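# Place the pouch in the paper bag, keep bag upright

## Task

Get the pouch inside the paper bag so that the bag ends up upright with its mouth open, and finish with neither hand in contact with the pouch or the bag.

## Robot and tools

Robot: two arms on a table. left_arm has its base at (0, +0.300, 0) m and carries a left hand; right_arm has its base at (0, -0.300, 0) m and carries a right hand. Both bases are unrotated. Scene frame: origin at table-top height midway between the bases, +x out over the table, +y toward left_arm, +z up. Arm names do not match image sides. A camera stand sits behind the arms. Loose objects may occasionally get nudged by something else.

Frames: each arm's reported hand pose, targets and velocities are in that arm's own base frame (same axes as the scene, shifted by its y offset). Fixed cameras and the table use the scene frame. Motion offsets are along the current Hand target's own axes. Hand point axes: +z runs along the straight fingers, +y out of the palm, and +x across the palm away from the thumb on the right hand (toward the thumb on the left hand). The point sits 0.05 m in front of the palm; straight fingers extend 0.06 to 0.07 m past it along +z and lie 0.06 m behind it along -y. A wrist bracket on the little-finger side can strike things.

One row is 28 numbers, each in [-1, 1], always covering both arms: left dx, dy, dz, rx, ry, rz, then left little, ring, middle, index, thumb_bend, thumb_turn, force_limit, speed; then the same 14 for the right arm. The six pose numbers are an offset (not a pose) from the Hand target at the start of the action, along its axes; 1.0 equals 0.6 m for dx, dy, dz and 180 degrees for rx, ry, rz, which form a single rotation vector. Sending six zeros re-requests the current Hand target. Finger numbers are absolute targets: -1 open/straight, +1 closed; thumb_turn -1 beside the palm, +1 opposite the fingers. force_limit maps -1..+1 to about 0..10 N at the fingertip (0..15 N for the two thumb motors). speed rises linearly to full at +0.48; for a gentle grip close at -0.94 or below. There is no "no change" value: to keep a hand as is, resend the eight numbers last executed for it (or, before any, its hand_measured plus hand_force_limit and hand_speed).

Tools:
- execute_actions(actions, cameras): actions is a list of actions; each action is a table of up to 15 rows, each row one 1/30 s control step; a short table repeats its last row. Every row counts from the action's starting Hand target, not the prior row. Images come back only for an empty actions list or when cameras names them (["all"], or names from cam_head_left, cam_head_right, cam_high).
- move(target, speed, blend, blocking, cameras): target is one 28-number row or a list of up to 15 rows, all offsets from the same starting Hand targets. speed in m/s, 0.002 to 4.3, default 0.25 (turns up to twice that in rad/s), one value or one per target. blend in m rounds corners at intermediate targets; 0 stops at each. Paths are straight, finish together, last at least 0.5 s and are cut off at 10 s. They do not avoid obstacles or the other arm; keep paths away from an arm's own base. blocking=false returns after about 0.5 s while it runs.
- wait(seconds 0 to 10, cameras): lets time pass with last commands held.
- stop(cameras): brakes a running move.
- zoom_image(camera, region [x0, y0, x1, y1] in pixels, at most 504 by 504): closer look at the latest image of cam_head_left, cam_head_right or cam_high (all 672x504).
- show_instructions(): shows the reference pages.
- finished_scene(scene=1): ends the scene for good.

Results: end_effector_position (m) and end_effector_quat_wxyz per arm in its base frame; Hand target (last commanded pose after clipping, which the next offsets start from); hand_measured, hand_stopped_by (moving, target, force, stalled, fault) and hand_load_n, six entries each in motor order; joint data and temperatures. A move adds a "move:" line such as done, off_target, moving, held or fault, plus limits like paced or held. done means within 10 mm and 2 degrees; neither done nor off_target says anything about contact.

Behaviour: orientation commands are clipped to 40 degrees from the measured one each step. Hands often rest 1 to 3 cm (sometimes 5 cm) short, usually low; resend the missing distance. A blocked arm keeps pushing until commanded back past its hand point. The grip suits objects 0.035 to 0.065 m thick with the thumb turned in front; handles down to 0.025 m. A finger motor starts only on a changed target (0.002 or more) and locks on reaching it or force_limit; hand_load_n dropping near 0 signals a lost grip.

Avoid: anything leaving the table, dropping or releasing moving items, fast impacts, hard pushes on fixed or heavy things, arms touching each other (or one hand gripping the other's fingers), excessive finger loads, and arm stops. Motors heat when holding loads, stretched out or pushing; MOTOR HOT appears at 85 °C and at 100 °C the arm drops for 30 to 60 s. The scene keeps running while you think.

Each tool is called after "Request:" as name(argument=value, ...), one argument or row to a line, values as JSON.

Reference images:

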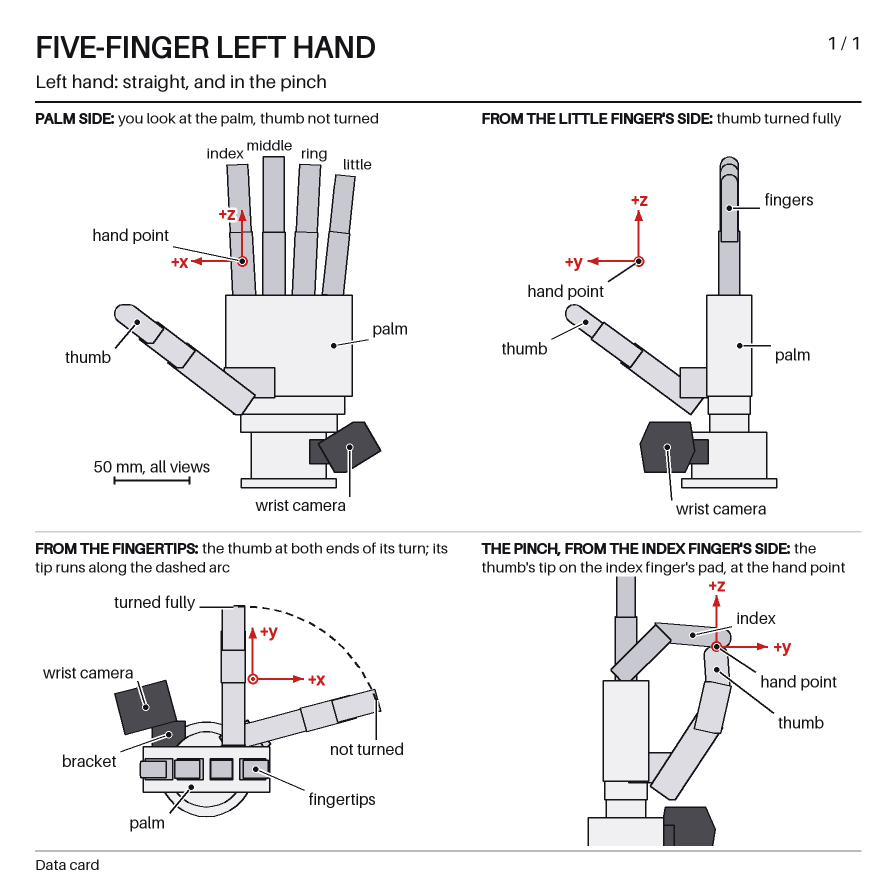

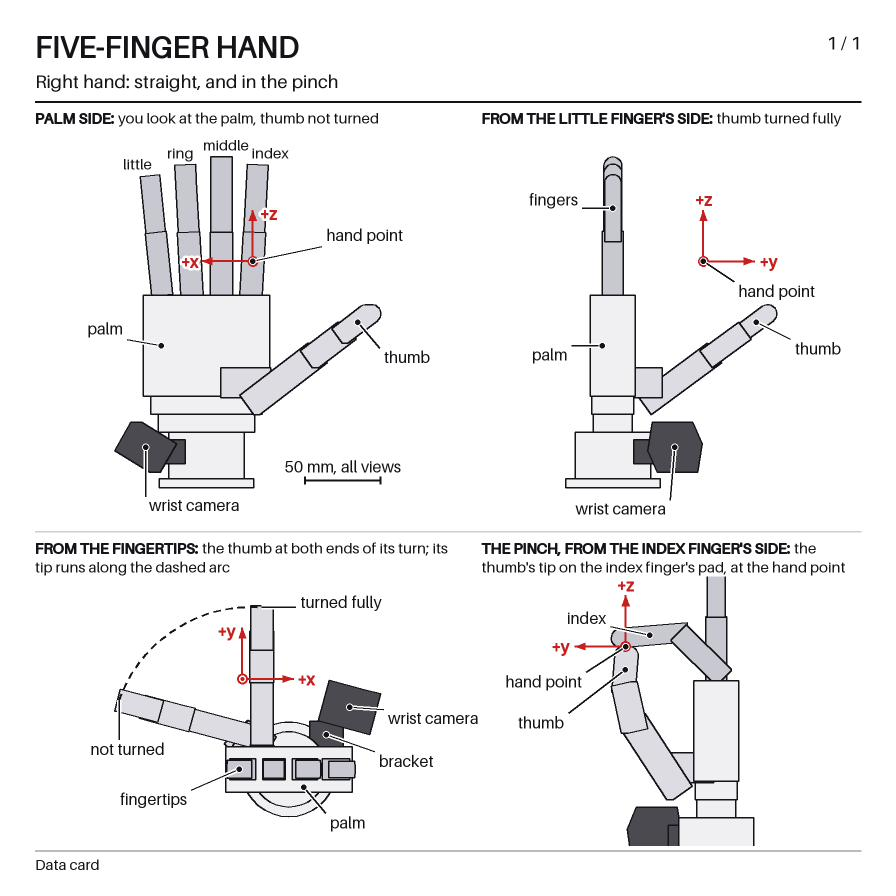

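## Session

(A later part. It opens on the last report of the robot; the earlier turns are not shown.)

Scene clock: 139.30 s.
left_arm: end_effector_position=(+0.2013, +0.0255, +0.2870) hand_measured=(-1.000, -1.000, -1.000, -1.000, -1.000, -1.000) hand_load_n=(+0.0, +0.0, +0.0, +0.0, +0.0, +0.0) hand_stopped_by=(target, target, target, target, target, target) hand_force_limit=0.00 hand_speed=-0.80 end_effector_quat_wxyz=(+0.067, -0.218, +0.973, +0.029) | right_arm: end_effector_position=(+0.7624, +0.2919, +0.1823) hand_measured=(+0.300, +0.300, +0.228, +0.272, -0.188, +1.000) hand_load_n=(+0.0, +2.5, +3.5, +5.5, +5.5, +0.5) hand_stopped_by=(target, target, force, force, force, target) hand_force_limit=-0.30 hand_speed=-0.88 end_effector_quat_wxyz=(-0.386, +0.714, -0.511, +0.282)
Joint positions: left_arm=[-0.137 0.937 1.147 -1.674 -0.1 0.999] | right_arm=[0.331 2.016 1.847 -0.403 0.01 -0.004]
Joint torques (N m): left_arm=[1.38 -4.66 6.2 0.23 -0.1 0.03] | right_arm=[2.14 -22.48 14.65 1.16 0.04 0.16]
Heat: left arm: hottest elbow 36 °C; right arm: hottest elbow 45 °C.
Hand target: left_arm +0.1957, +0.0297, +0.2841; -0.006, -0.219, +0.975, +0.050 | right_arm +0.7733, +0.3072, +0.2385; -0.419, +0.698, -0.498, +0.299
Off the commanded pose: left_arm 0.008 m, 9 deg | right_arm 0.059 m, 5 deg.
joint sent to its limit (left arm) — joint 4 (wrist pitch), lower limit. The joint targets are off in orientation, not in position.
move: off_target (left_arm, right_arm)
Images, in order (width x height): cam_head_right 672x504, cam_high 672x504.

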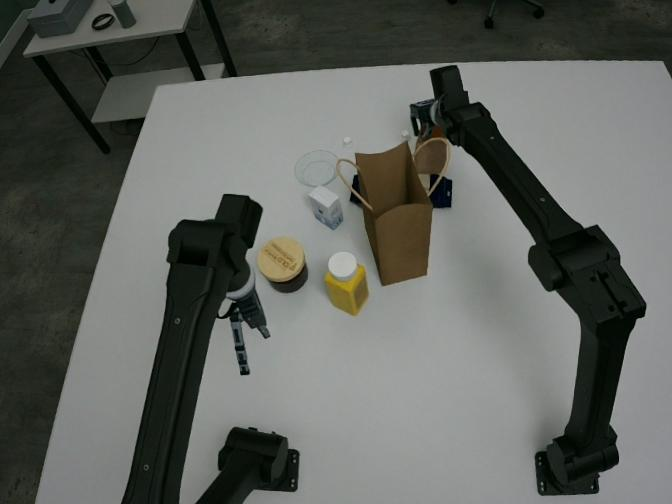

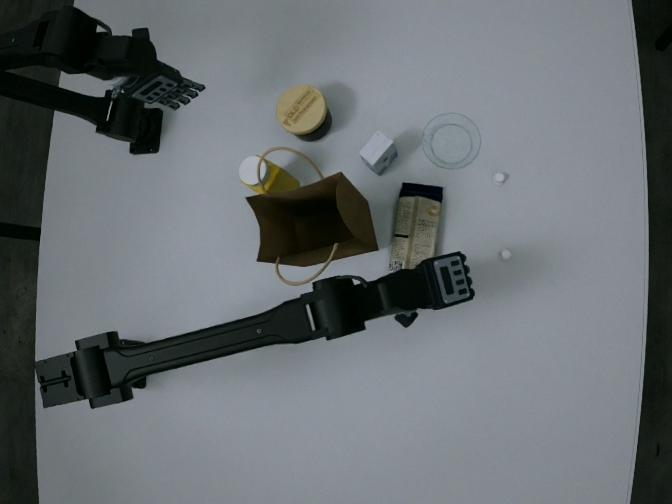

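Request:
move(
  target=[0,0,0,0,0,0,-1,-1,-1,-1,-1,-1,0,-0.8,-0.0,-0.0589,-0.0313,0,0,0,0.3,0.3,0.3,0.3,0.3,1,-0.3,-0.88],
  speed=0.06,
  cameras=["cam_high","cam_head_right"],
)

Request:
zoom_image(
  camera="cam_head_right",
  region=[390, 50, 530, 190],
)

Scene clock: 145.63 s.
left_arm: end_effector_position=(+0.2013, +0.0255, +0.2870) hand_measured=(-1.000, -1.000, -1.000, -1.000, -1.000, -1.000) hand_load_n=(+0.0, +0.0, +0.0, +0.0, +0.0, +0.0) hand_stopped_by=(target, target, target, target, target, target) hand_force_limit=0.00 hand_speed=-0.80 end_effector_quat_wxyz=(+0.067, -0.218, +0.973, +0.029) | right_arm: end_effector_position=(+0.7654, +0.2929, +0.2174) hand_measured=(+0.300, +0.300, +0.228, +0.272, -0.188, +1.000) hand_load_n=(+0.0, +2.5, +3.0, +5.5, +5.5, +0.5) hand_stopped_by=(target, target, force, force, force, target) hand_force_limit=-0.30 hand_speed=-0.88 end_effector_quat_wxyz=(-0.384, +0.716, -0.511, +0.281)
Joint positions: left_arm=[-0.137 0.937 1.147 -1.674 -0.1 0.999] | right_arm=[0.331 2.016 1.943 -0.506 0.01 -0.004]
Joint torques (N m): left_arm=[1.38 -4.66 6.22 0.23 -0.1 0.03] | right_arm=[2.26 -22.77 14.86 1.33 0.05 0.16]
Motor temperatures (°C): left_arm=[29 29 36 27 31 26] | right_arm=[33 39 46 31 27 26]
Heat: left arm: hottest elbow 36 °C; right arm: hottest elbow 46 °C.
Hand target: left_arm +0.1957, +0.0297, +0.2841; -0.006, -0.219, +0.975, +0.050 | right_arm +0.7733, +0.3072, +0.2786; -0.419, +0.698, -0.498, +0.299
Off the commanded pose: left_arm 0.008 m, 9 deg | right_arm 0.063 m, 5 deg.
joint sent to its limit (left arm) — joint 4 (wrist pitch), lower limit. The joint targets are off in orientation, not in position.
move: off_target (left_arm, right_arm)
Images, in order (width x height): cam_head_right 672x504, cam_high 672x504.

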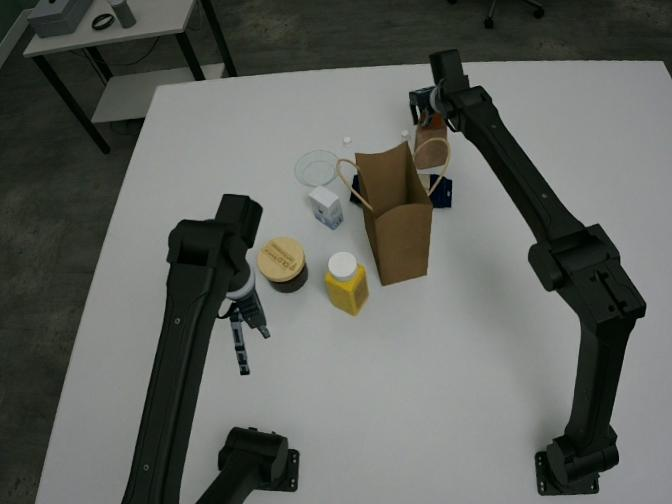

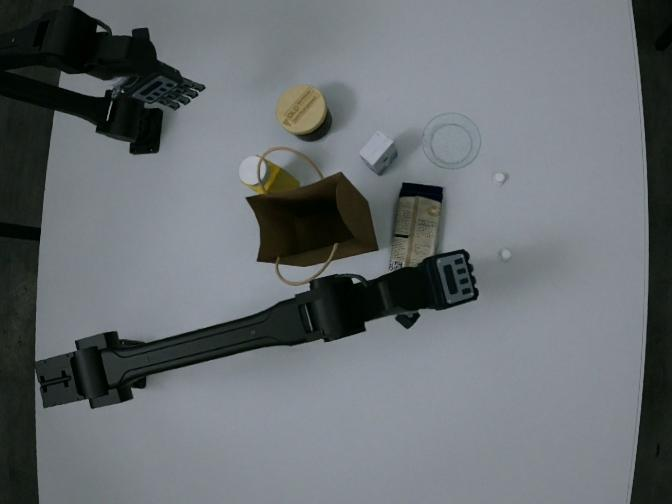

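Scaled by 3.600 from the camera's 672x504 image, which has a finer 960x720 frame.

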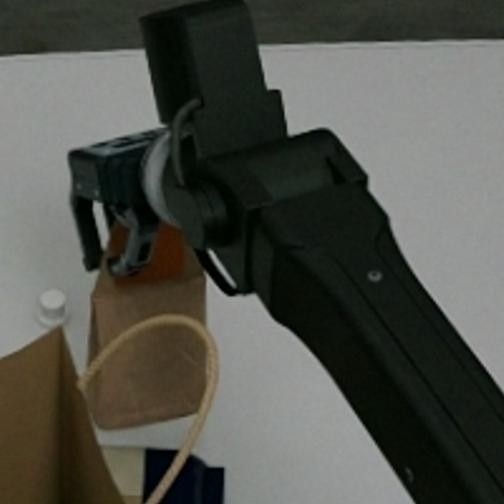

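Request:
move(
  target=[
    [0,0,0,0,0,0,-1,-1,-1,-1,-1,-1,0,-0.8,0,-0.0883,-0.047,0,0,0,0.3,0.3,0.3,0.3,0.3,1,-0.3,-0.88],
    [0,0,0,0,0,0,-1,-1,-1,-1,-1,-1,0,-0.8,0.0703,0.2003,-0.5898,0,0,0,0.3,0.3,0.3,0.3,0.3,1,-0.3,-0.88],
  ],
  speed=0.13,
  blend=[0.03,0],
  cameras=["all"],
)

Request:
zoom_image(
  camera="cam_head_right",
  region=[390, 110, 590, 310],
)

Scene clock: 165.63 s.
left_arm: end_effector_position=(+0.2013, +0.0255, +0.2870) hand_measured=(-1.000, -1.000, -1.000, -1.000, -1.000, -1.000) hand_load_n=(+0.0, +0.0, +0.0, +0.0, +0.0, +0.0) hand_stopped_by=(target, target, target, target, target, target) hand_force_limit=0.00 hand_speed=-0.80 end_effector_quat_wxyz=(+0.067, -0.218, +0.973, +0.029) | right_arm: end_effector_position=(+0.4380, +0.1551, +0.3232) hand_measured=(+0.300, +0.300, +0.228, +0.272, -0.188, +1.000) hand_load_n=(+0.0, +2.5, +3.5, +5.5, +6.0, +0.5) hand_stopped_by=(target, target, force, force, force, target) hand_force_limit=-0.30 hand_speed=-0.88 end_effector_quat_wxyz=(-0.413, +0.703, -0.503, +0.286)
Joint positions: left_arm=[-0.137 0.937 1.147 -1.674 -0.1 0.999] | right_arm=[0.243 1.02 1.071 -0.571 -0.087 -0.036]
Joint torques (N m): left_arm=[1.38 -4.72 6.2 0.21 -0.1 0.03] | right_arm=[-0.09 -9.11 10.56 1.33 -0.12 -0.08]
Heat: left arm: hottest elbow 36 °C; right arm: hottest elbow 49 °C.
Hand target: left_arm +0.1957, +0.0297, +0.2841; -0.006, -0.219, +0.975, +0.050 | right_arm +0.4381, +0.1477, +0.3387; -0.419, +0.698, -0.498, +0.299
Off the commanded pose: left_arm 0.008 m, 9 deg | right_arm 0.017 m, 2 deg.
joint sent to its limit (left arm) — joint 4 (wrist pitch), lower limit. The joint targets are off in orientation, not in position.
move: off_target (left_arm, right_arm)

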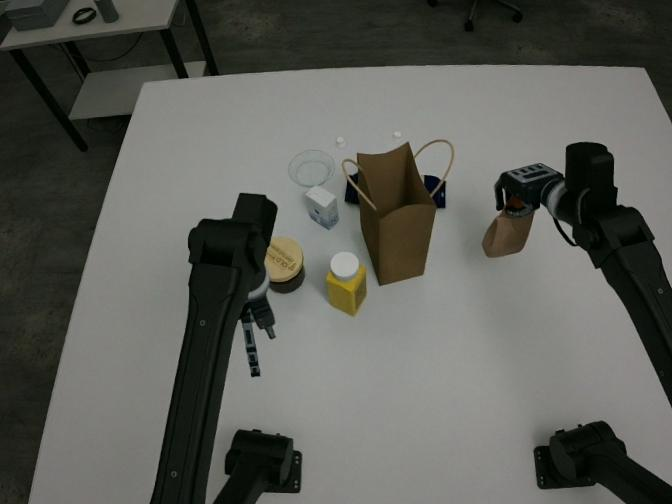

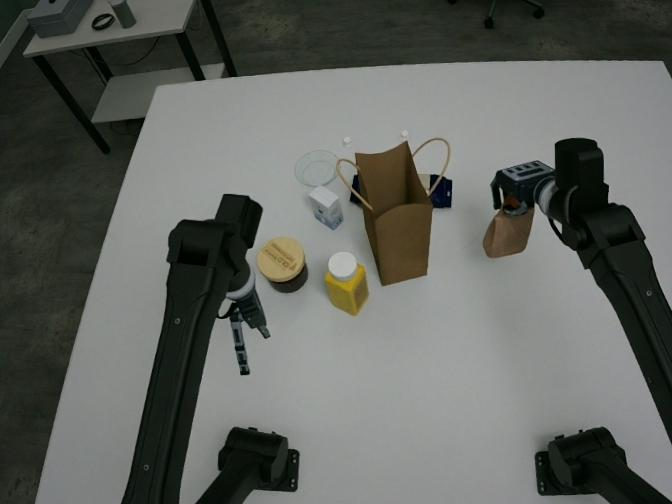

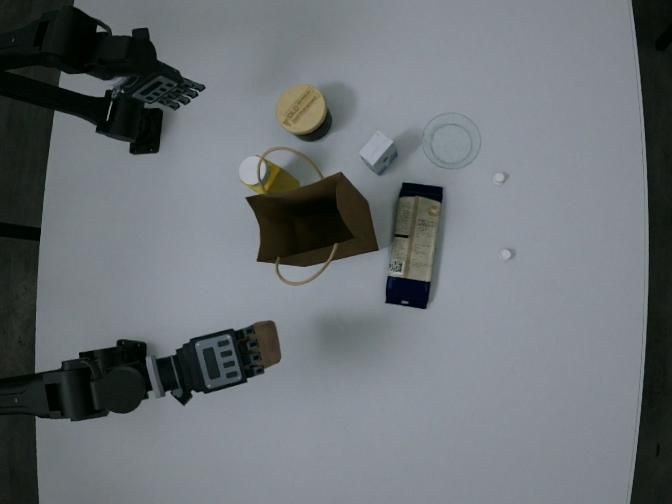

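Scaled by 2.520 from the camera's 672x504 image, which has a finer 960x720 frame.

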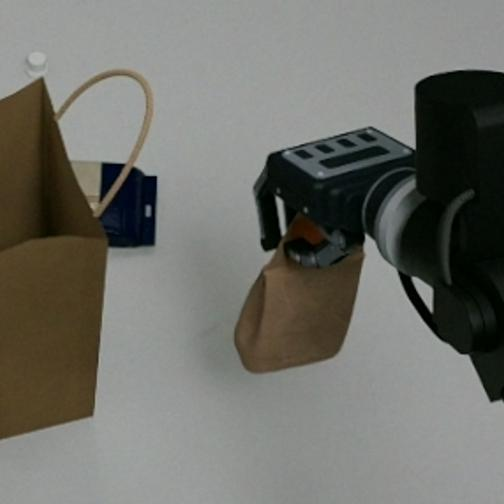

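Request:
move(
  target=[0,0,0,0,0,0,-1,-1,-1,-1,-1,-1,0,-0.8,0.0,0.1766,0.0939,0,0,0,0.3,0.3,0.3,0.3,0.3,1,-0.3,-0.88],
  speed=0.12,
  cameras=["cam_high","cam_head_right"],
)

Request:
zoom_image(
  camera="cam_head_right",
  region=[430, 150, 590, 310],
)

Request:
zoom_image(
  camera="cam_high",
  region=[150, 260, 330, 440],
)

Scene clock: 177.27 s.
left_arm: end_effector_position=(+0.2013, +0.0255, +0.2870) hand_measured=(-1.000, -1.000, -1.000, -1.000, -1.000, -1.000) hand_load_n=(+0.0, +0.0, +0.0, +0.0, +0.0, +0.0) hand_stopped_by=(target, target, target, target, target, target) hand_force_limit=0.00 hand_speed=-0.80 end_effector_quat_wxyz=(+0.067, -0.218, +0.973, +0.029) | right_arm: end_effector_position=(+0.4264, +0.1519, +0.2046) hand_measured=(+0.300, +0.300, +0.228, +0.272, -0.188, +1.000) hand_load_n=(+0.0, +2.5, +3.0, +5.5, +5.5, +0.5) hand_stopped_by=(target, target, force, force, force, target) hand_force_limit=-0.30 hand_speed=-0.88 end_effector_quat_wxyz=(-0.408, +0.706, -0.505, +0.282)
Joint positions: left_arm=[-0.137 0.937 1.147 -1.674 -0.1 0.999] | right_arm=[0.243 1.028 0.771 -0.278 -0.087 -0.037]
Joint torques (N m): left_arm=[1.38 -4.72 6.19 0.23 -0.1 0.03] | right_arm=[0.03 -6.53 10.22 2.7 -0.11 -0.07]
Heat: left arm: hottest elbow 36 °C; right arm: hottest elbow 48 °C.
Hand target: left_arm +0.1957, +0.0297, +0.2841; -0.006, -0.219, +0.975, +0.050 | right_arm +0.4381, +0.1476, +0.2186; -0.419, +0.698, -0.498, +0.299
Off the commanded pose: left_arm 0.008 m, 9 deg | right_arm 0.019 m, 3 deg.
joint sent to its limit (left arm) — joint 4 (wrist pitch), lower limit. The joint targets are off in orientation, not in position.
move: off_target (left_arm, right_arm)
Images, in order (width x height): cam_head_right 672x504, cam_high 672x504.

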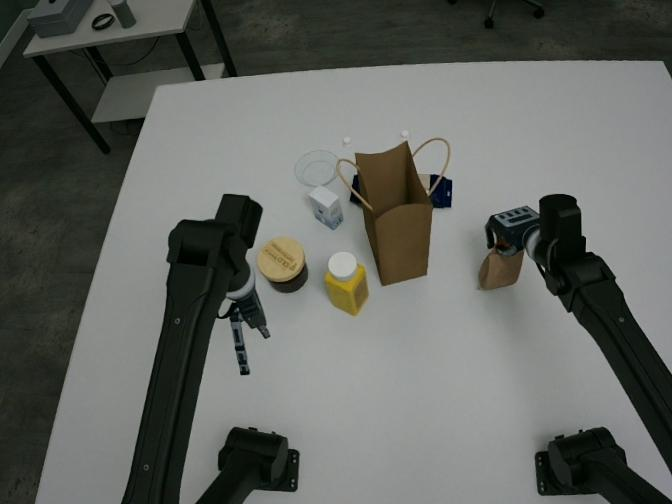

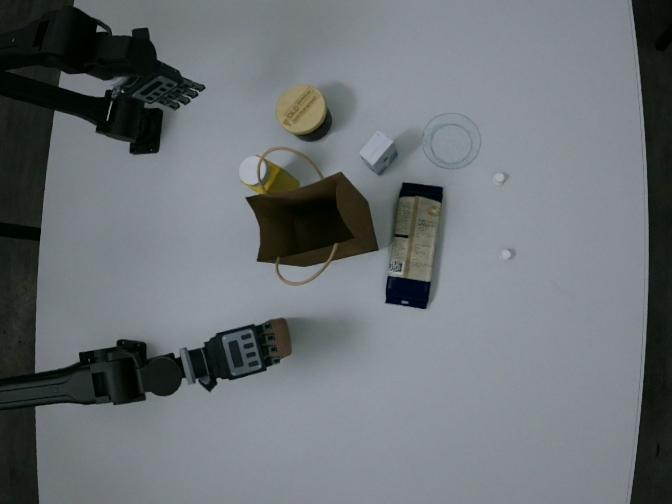

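Scaled by 3.150 from the camera's 672x504 image, which has a finer 960x720 frame.

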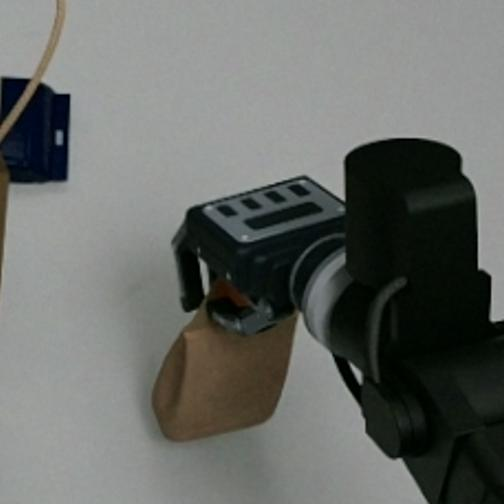

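Scaled by 2.800 from the camera's 672x504 image, which has a finer 960x720 frame.

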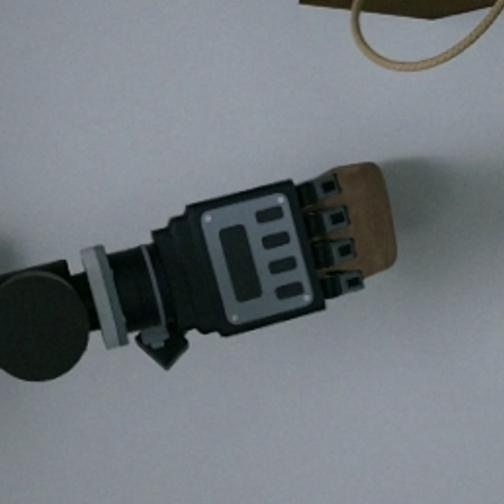

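Request:
move(
  target=[0,0,0,0,0,0,-1,-1,-1,-1,-1,-1,0,-0.8,0.0,0.0441,0.0235,0,0,0,0.3,0.3,0.3,0.3,0.3,1,-0.3,-0.88],
  speed=0.06,
  cameras=["cam_high","cam_head_right"],
)

Request:
zoom_image(
  camera="cam_head_right",
  region=[430, 150, 590, 310],
)

Scene clock: 185.63 s.
left_arm: end_effector_position=(+0.2013, +0.0255, +0.2870) hand_measured=(-1.000, -1.000, -1.000, -1.000, -1.000, -1.000) hand_load_n=(+0.0, +0.0, +0.0, +0.0, +0.0, +0.0) hand_stopped_by=(target, target, target, target, target, target) hand_force_limit=0.00 hand_speed=-0.80 end_effector_quat_wxyz=(+0.067, -0.218, +0.973, +0.029) | right_arm: end_effector_position=(+0.4261, +0.1518, +0.1753) hand_measured=(+0.300, +0.300, +0.228, +0.272, -0.188, +1.000) hand_load_n=(+0.0, +2.5, +3.0, +5.5, +5.5, +0.5) hand_stopped_by=(target, target, force, force, force, target) hand_force_limit=-0.30 hand_speed=-0.88 end_effector_quat_wxyz=(-0.408, +0.706, -0.505, +0.283)
Joint positions: left_arm=[-0.137 0.937 1.147 -1.674 -0.1 0.999] | right_arm=[0.243 1.055 0.706 -0.186 -0.087 -0.037]
Joint torques (N m): left_arm=[1.38 -4.72 6.22 0.23 -0.1 0.03] | right_arm=[-0.03 -6.3 10.04 2.76 -0.12 -0.07]
Heat: left arm: hottest elbow 36 °C; right arm: hottest elbow 47 °C.
Hand target: left_arm +0.1957, +0.0297, +0.2841; -0.006, -0.219, +0.975, +0.050 | right_arm +0.4381, +0.1476, +0.1886; -0.419, +0.698, -0.498, +0.299
Off the commanded pose: left_arm 0.008 m, 9 deg | right_arm 0.018 m, 3 deg.
joint sent to its limit (left arm) — joint 4 (wrist pitch), lower limit. The joint targets are off in orientation, not in position.
move: off_target (left_arm, right_arm)
Images, in order (width x height): cam_head_right 672x504, cam_high 672x504.

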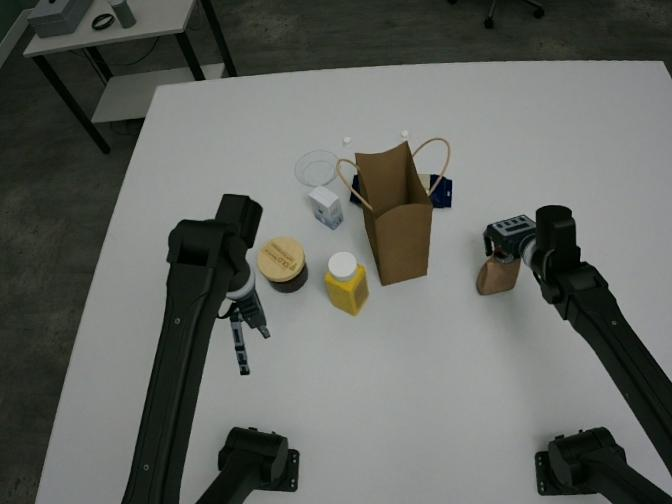

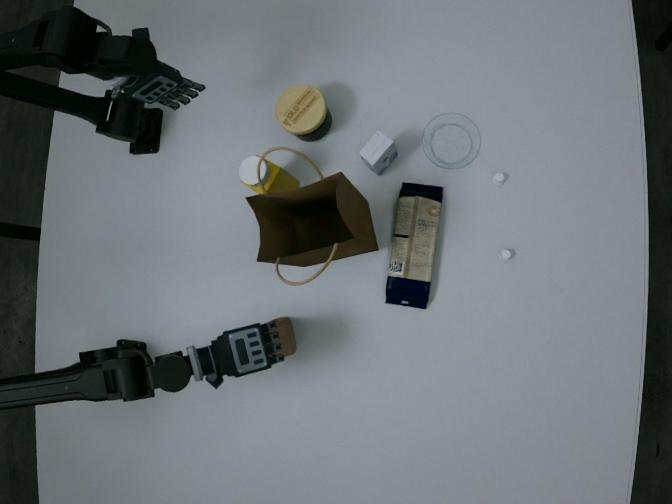

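Scaled by 3.150 from the camera's 672x504 image, which has a finer 960x720 frame.

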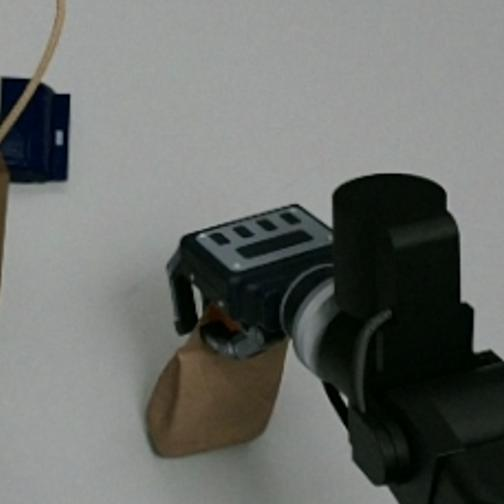

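Request:
zoom_image(
  camera="cam_high",
  region=[220, 300, 320, 390],
)

Scaled by 5.040 from the camera's 672x504 image, which has a finer 960x720 frame.

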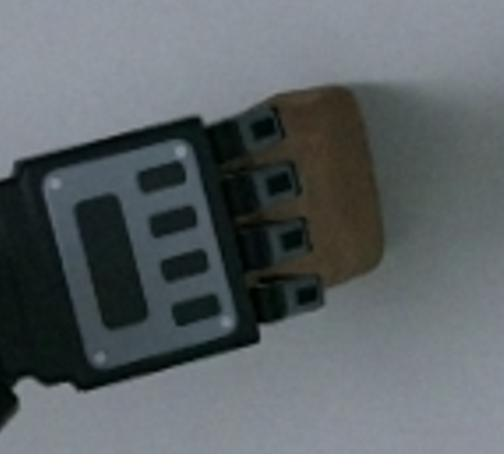

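Request:
move(
  target=[0,0,0,0,0,0,-1,-1,-1,-1,-1,-1,0,-0.8,0.0,0.0294,0.0157,0,0,0,0.3,0.3,0.3,0.3,0.3,1,-0.3,-0.88],
  speed=0.05,
  cameras=["cam_high","cam_head_right"],
)

Request:
zoom_image(
  camera="cam_head_right",
  region=[430, 150, 590, 310],
)

Request:
zoom_image(
  camera="cam_high",
  region=[220, 300, 320, 390],
)

Scene clock: 198.57 s.
left_arm: end_effector_position=(+0.2013, +0.0255, +0.2870) hand_measured=(-1.000, -1.000, -1.000, -1.000, -1.000, -1.000) hand_load_n=(+0.0, +0.0, +0.0, +0.0, +0.0, +0.0) hand_stopped_by=(target, target, target, target, target, target) hand_force_limit=0.00 hand_speed=-0.80 end_effector_quat_wxyz=(+0.067, -0.218, +0.973, +0.029) | right_arm: end_effector_position=(+0.4284, +0.1525, +0.1628) hand_measured=(+0.300, +0.300, +0.228, +0.272, -0.188, +1.000) hand_load_n=(+0.0, +2.0, +2.5, +5.5, +5.5, +0.5) hand_stopped_by=(target, target, force, force, force, target) hand_force_limit=-0.30 hand_speed=-0.88 end_effector_quat_wxyz=(-0.414, +0.703, -0.501, +0.287)
Joint positions: left_arm=[-0.137 0.937 1.147 -1.674 -0.1 0.999] | right_arm=[0.242 1.072 0.673 -0.117 -0.089 -0.038]
Joint torques (N m): left_arm=[1.44 -4.72 6.2 0.21 -0.1 0.03] | right_arm=[0.03 -6.01 9.29 2.43 -0.06 -0.07]
Heat: left arm: hottest elbow 36 °C; right arm: hottest elbow 45 °C.
Hand target: left_arm +0.1957, +0.0297, +0.2841; -0.006, -0.219, +0.975, +0.050 | right_arm +0.4381, +0.1476, +0.1686; -0.419, +0.698, -0.498, +0.299
Off the commanded pose: left_arm 0.008 m, 9 deg | right_arm 0.012 m, 2 deg.
joint sent to its limit (left arm) — joint 4 (wrist pitch), lower limit. The joint targets are off in orientation, not in position.
move: off_target (left_arm, right_arm)
Images, in order (width x height): cam_head_right 672x504, cam_high 672x504.

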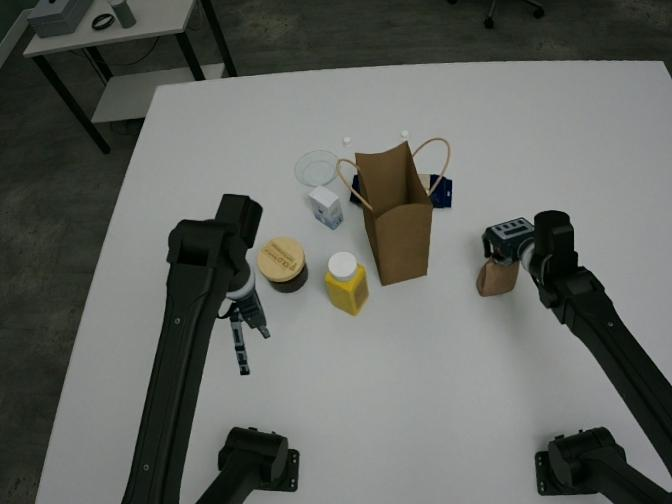

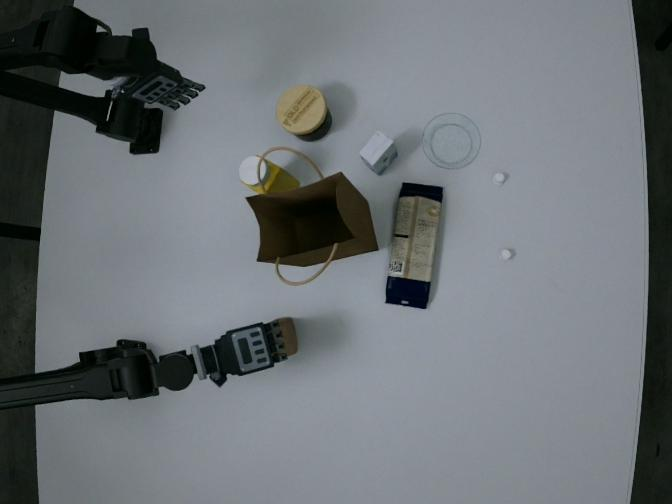

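Scaled by 3.150 from the camera's 672x504 image, which has a finer 960x720 frame.

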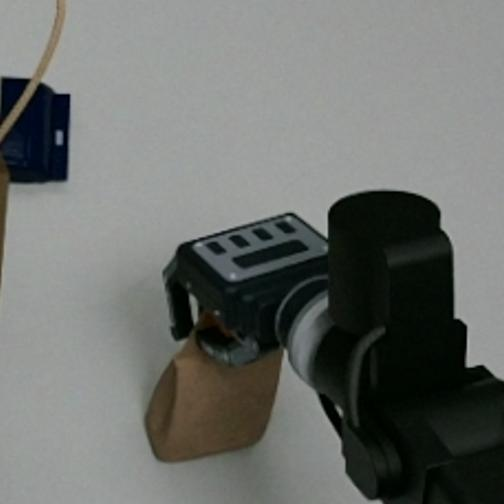

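Scaled by 5.040 from the camera's 672x504 image, which has a finer 960x720 frame.

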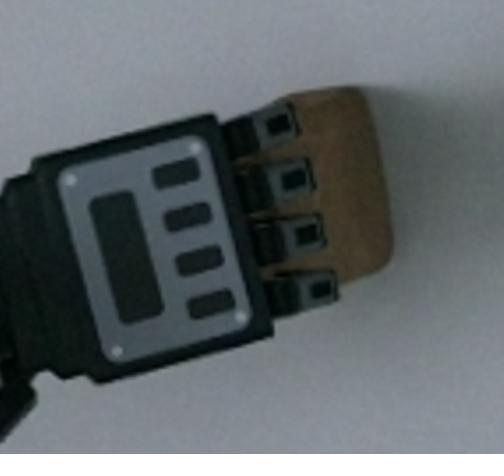

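Request:
execute_actions(
  actions=[
    [[0,0,0,0,0,0,-1,-1,-1,-1,-1,-1,0,-0.8,0,0,0,0,0,0,-0.2,-0.2,-0.2,-0.2,-0.6,1,-0.3,-0.85]],
    [[0,0,0,0,0,0,-1,-1,-1,-1,-1,-1,0,-0.8,0,0,0,0,0,0,-0.2,-0.2,-0.2,-0.2,-0.6,1,-0.3,-0.85]],
  ],
  cameras=["cam_high","cam_head_right"],
)

Request:
zoom_image(
  camera="cam_head_right",
  region=[430, 150, 590, 310],
)

Request:
zoom_image(
  camera="cam_high",
  region=[220, 300, 320, 390],
)

Scene clock: 210.77 s.
left_arm: end_effector_position=(+0.2013, +0.0255, +0.2870) hand_measured=(-1.000, -1.000, -1.000, -1.000, -1.000, -1.000) hand_load_n=(+0.0, +0.0, +0.0, +0.0, +0.0, +0.0) hand_stopped_by=(target, target, target, target, target, target) hand_force_limit=0.00 hand_speed=-0.80 end_effector_quat_wxyz=(+0.067, -0.218, +0.973, +0.029) | right_arm: end_effector_position=(+0.4294, +0.1528, +0.1639) hand_measured=(-0.200, -0.200, -0.200, -0.200, -0.600, +1.000) hand_load_n=(+0.0, +0.0, -0.5, +0.0, +0.0, +0.0) hand_stopped_by=(target, target, target, target, target, target) hand_force_limit=-0.30 hand_speed=-0.85 end_effector_quat_wxyz=(-0.416, +0.702, -0.501, +0.289)
Joint positions: left_arm=[-0.137 0.937 1.147 -1.674 -0.1 0.999] | right_arm=[0.242 1.072 0.673 -0.112 -0.089 -0.038]
Joint torques (N m): left_arm=[1.44 -4.72 6.2 0.23 -0.1 0.03] | right_arm=[-0.03 -5.89 9.26 2.3 -0.06 -0.06]
Heat: left arm: hottest elbow 36 °C; right arm: hottest elbow 44 °C.
Hand target: left_arm +0.1957, +0.0297, +0.2841; -0.006, -0.219, +0.975, +0.050 | right_arm +0.4381, +0.1476, +0.1687; -0.419, +0.698, -0.498, +0.299
Off the commanded pose: left_arm 0.008 m, 9 deg | right_arm 0.011 m, 1 deg.
joint sent to its limit (left arm) — joint 4 (wrist pitch), lower limit. The joint targets are off in orientation, not in position.
Step readings (end_effector_position of left_arm | right_arm):
0: (+0.2013, +0.0255, +0.2870) | (+0.4284, +0.1525, +0.1628)
1: (+0.2013, +0.0255, +0.2870) | (+0.4284, +0.1525, +0.1628)
2: (+0.2013, +0.0255, +0.2870) | (+0.4284, +0.1525, +0.1628)
4: (+0.2013, +0.0255, +0.2870) | (+0.4285, +0.1525, +0.1629)
8: (+0.2013, +0.0255, +0.2870) | (+0.4290, +0.1527, +0.1635)
15: (+0.2013, +0.0255, +0.2870) | (+0.4292, +0.1527, +0.1637)
16: (+0.2013, +0.0255, +0.2870) | (+0.4293, +0.1527, +0.1638)
17: (+0.2013, +0.0255, +0.2870) | (+0.4293, +0.1527, +0.1638)
19: (+0.2013, +0.0255, +0.2870) | (+0.4293, +0.1527, +0.1638)
23: (+0.2013, +0.0255, +0.2870) | (+0.4293, +0.1527, +0.1638)
30: (+0.2013, +0.0255, +0.2870) | (+0.4294, +0.1528, +0.1639)
Images, in order (width x height): cam_head_right 672x504, cam_high 672x504.

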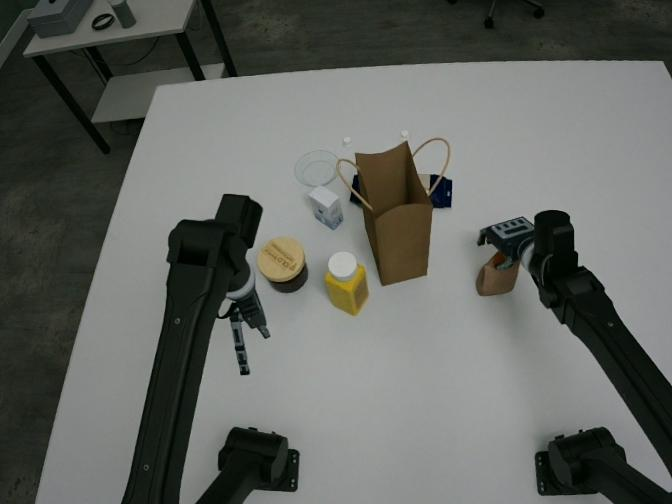

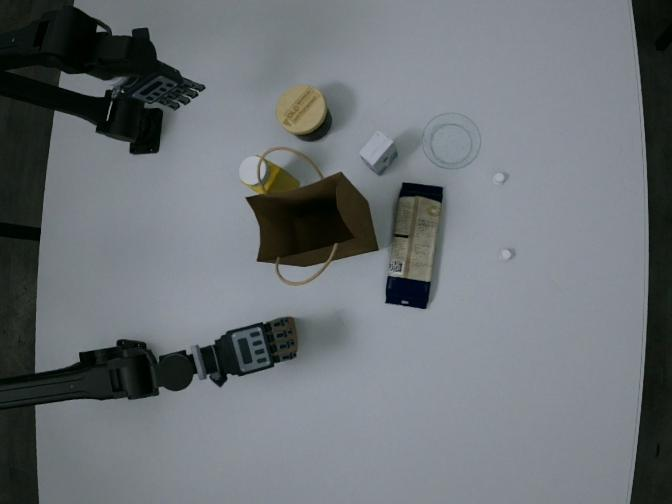

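Scaled by 3.150 from the camera's 672x504 image, which has a finer 960x720 frame.

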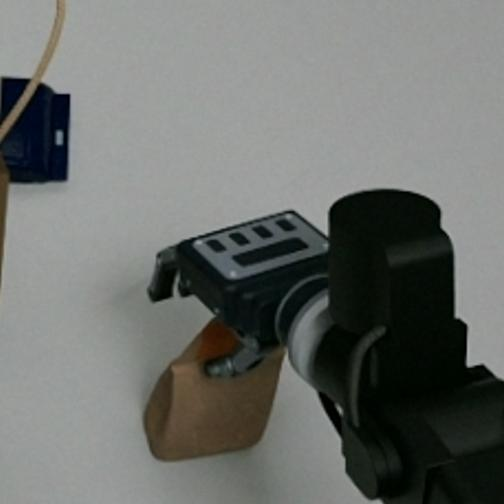

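Scaled by 5.040 from the camera's 672x504 image, which has a finer 960x720 frame.

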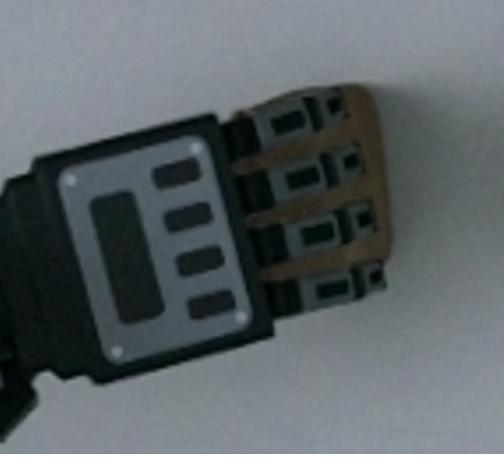

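Request:
move(
  target=[
    [0,0,0,0,0,0,-1,-1,-1,-1,-1,-1,0,-0.8,0,-0.22,-0.118,0,0,0,-1,-1,-1,-1,-1,1,-0.3,0],
    [0,0,0,0,0,0,-1,-1,-1,-1,-1,-1,0,-0.8,0.05,-0.22,-0.34,0,0,0,-1,-1,-1,-1,-1,1,-0.3,0],
  ],
  speed=0.2,
  blend=[0.02,0],
  cameras=["all"],
)

Request:
zoom_image(
  camera="cam_head_right",
  region=[430, 150, 590, 310],
)

Request:
zoom_image(
  camera="cam_high",
  region=[220, 300, 320, 390],
)

Scene clock: 219.07 s.
left_arm: end_effector_position=(+0.2013, +0.0255, +0.2870) hand_measured=(-1.000, -1.000, -1.000, -1.000, -1.000, -1.000) hand_load_n=(+0.0, +0.0, +0.5, +0.0, +0.0, +0.0) hand_stopped_by=(target, target, target, target, target, target) hand_force_limit=0.00 hand_speed=-0.80 end_effector_quat_wxyz=(+0.067, -0.218, +0.973, +0.029) | right_arm: end_effector_position=(+0.3324, +0.0863, +0.3569) hand_measured=(-1.000, -1.000, -1.000, -1.000, -1.000, +1.000) hand_load_n=(+0.0, +0.0, +0.0, +0.0, +0.0, +0.0) hand_stopped_by=(target, target, target, target, target, target) hand_force_limit=-0.30 hand_speed=0.00 end_effector_quat_wxyz=(-0.413, +0.703, -0.505, +0.282)
Joint positions: left_arm=[-0.137 0.937 1.147 -1.674 -0.1 0.999] | right_arm=[0.044 0.728 1.022 -0.838 -0.263 -0.132]
Joint torques (N m): left_arm=[1.44 -4.72 6.2 0.23 -0.1 0.03] | right_arm=[0.32 -2.49 13.18 1.05 -0.21 -0.07]
Heat: left arm: hottest elbow 36 °C; right arm: hottest elbow 44 °C.
Hand target: left_arm +0.1957, +0.0297, +0.2841; -0.006, -0.219, +0.975, +0.050 | right_arm +0.3361, +0.0809, +0.3811; -0.419, +0.698, -0.498, +0.299
Off the commanded pose: left_arm 0.008 m, 9 deg | right_arm 0.025 m, 2 deg.
joint sent to its limit (left arm) — joint 4 (wrist pitch), lower limit. The joint targets are off in orientation, not in position.
move: off_target (left_arm, right_arm)

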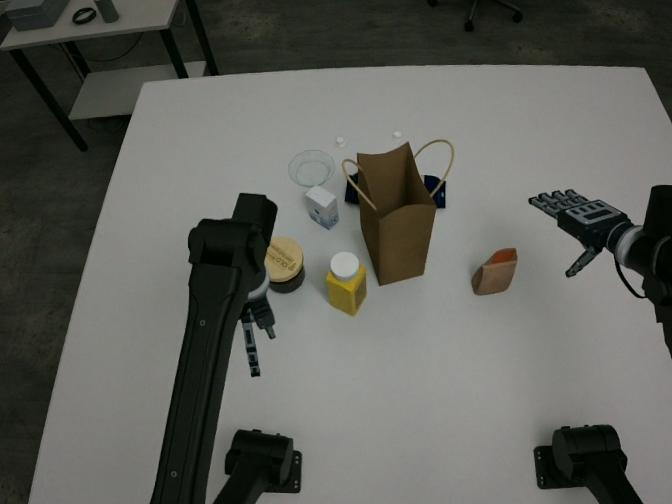

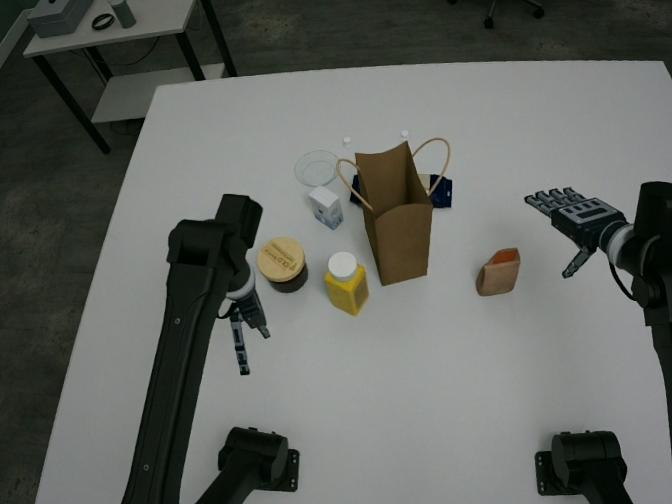

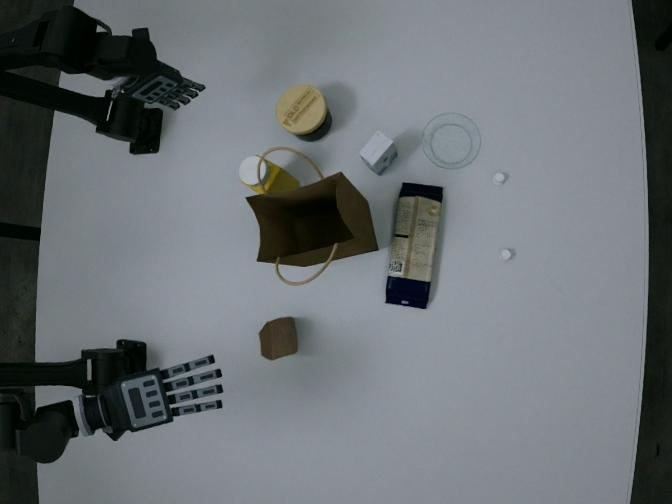

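Scaled by 3.150 from the camera's 672x504 image, which has a finer 960x720 frame.

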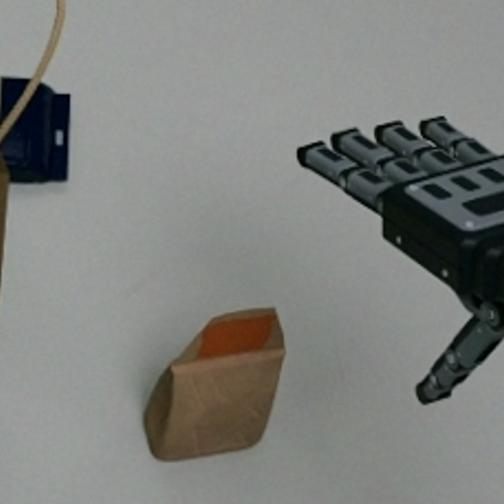

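Scaled by 5.040 from the camera's 672x504 image, which has a finer 960x720 frame.

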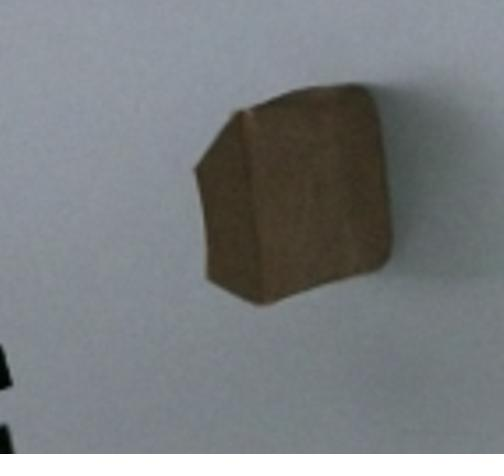

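Request:
move(
  target=[
    [0,0,0,0,0,0,-1,-1,-1,-1,-1,-1,0,-0.8,0.0015,-0.0168,0.1063,-0.172,0.013,0.021,-1,-1,-1,-1,-1,1,-0.3,0],
    [0,0,0,0,0,0,-1,-1,-1,-1,-1,-1,0,-0.8,-0.0427,0.0643,0.1665,-0.3437,0.0255,0.0425,-1,-1,-1,-1,-1,1,-0.3,0],
  ],
  speed=0.25,
  blend=[0.03,0],
  cameras=["all"],
)

Request:
zoom_image(
  camera="cam_head_right",
  region=[420, 150, 580, 310],
)

Request:
zoom_image(
  camera="cam_high",
  region=[200, 270, 360, 400],
)

Scene clock: 247.17 s.
left_arm: end_effector_position=(+0.2013, +0.0255, +0.2870) hand_measured=(-1.000, -1.000, -1.000, -1.000, -1.000, -1.000) hand_load_n=(+0.0, +0.0, +0.0, +0.0, +0.0, +0.0) hand_stopped_by=(target, target, target, target, target, target) hand_force_limit=0.00 hand_speed=-0.80 end_effector_quat_wxyz=(+0.067, -0.218, +0.973, +0.029) | right_arm: end_effector_position=(+0.3877, +0.1202, +0.2853) hand_measured=(-1.000, -1.000, -1.000, -1.000, -1.000, +1.000) hand_load_n=(+0.0, +0.0, +0.0, +0.0, +0.0, +0.0) hand_stopped_by=(target, target, target, target, target, target) hand_force_limit=-0.30 hand_speed=0.00 end_effector_quat_wxyz=(-0.007, +0.768, -0.640, +0.003)
Joint positions: left_arm=[-0.137 0.937 1.147 -1.674 -0.1 0.999] | right_arm=[0.218 1.546 1.66 -1.671 -0.004 0.036]
Joint torques (N m): left_arm=[1.44 -4.72 6.2 0.23 -0.1 0.03] | right_arm=[2.37 -12.28 11.75 -0.57 0.04 0.21]
Motor temperatures (°C): left_arm=[29 29 36 27 31 26] | right_arm=[33 34 47 31 27 26]
Heat: left arm: hottest elbow 36 °C; right arm: hottest elbow 47 °C.
Hand target: left_arm +0.1957, +0.0297, +0.2841; -0.006, -0.219, +0.975, +0.050 | right_arm +0.3942, +0.1279, +0.3000; +0.000, +0.769, -0.640, +0.000
Off the commanded pose: left_arm 0.008 m, 9 deg | right_arm 0.018 m, 1 deg.
joint sent to its limit (left arm) — joint 4 (wrist pitch), lower limit. The joint targets are off in orientation, not in position.
joint sent to its limit (right arm) — joint 4 (wrist pitch), lower limit. The joint targets are off in orientation, not in position.
move: off_target (left_arm, right_arm)

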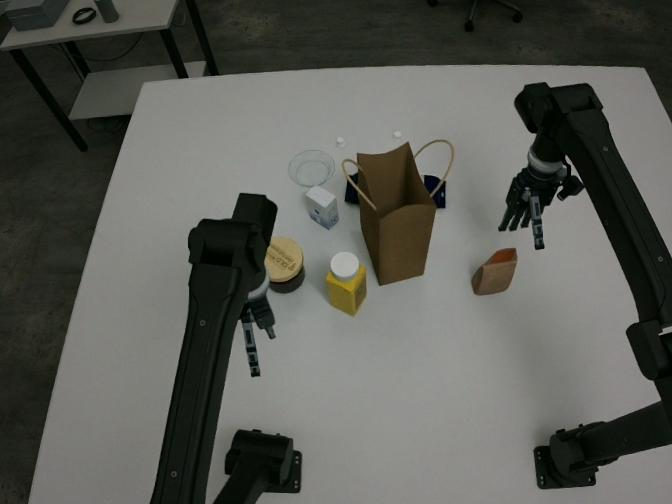

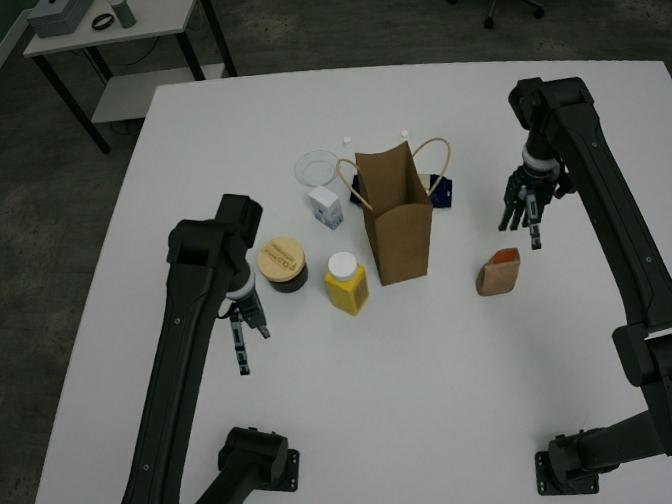

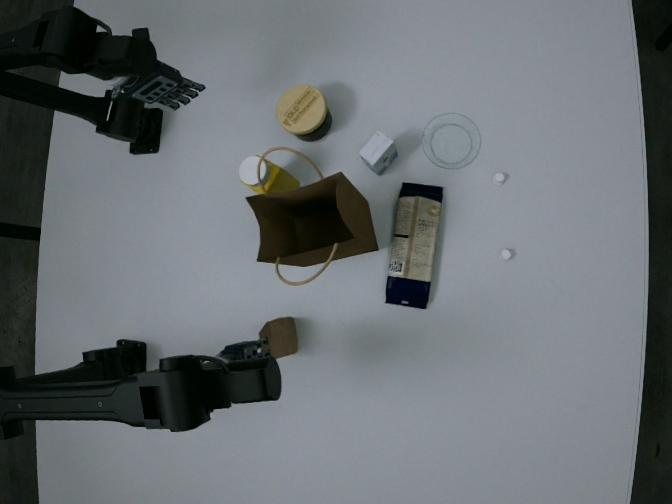

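Scaled by 3.150 from the camera's 672x504 image, which has a finer 960x720 frame.

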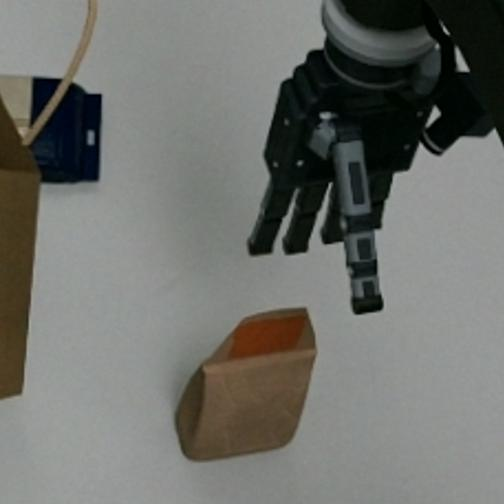

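Scaled by 3.150 from the camera's 672x504 image, which has a finer 960x720 frame.

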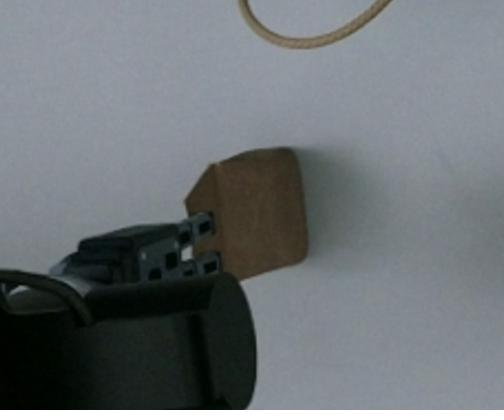

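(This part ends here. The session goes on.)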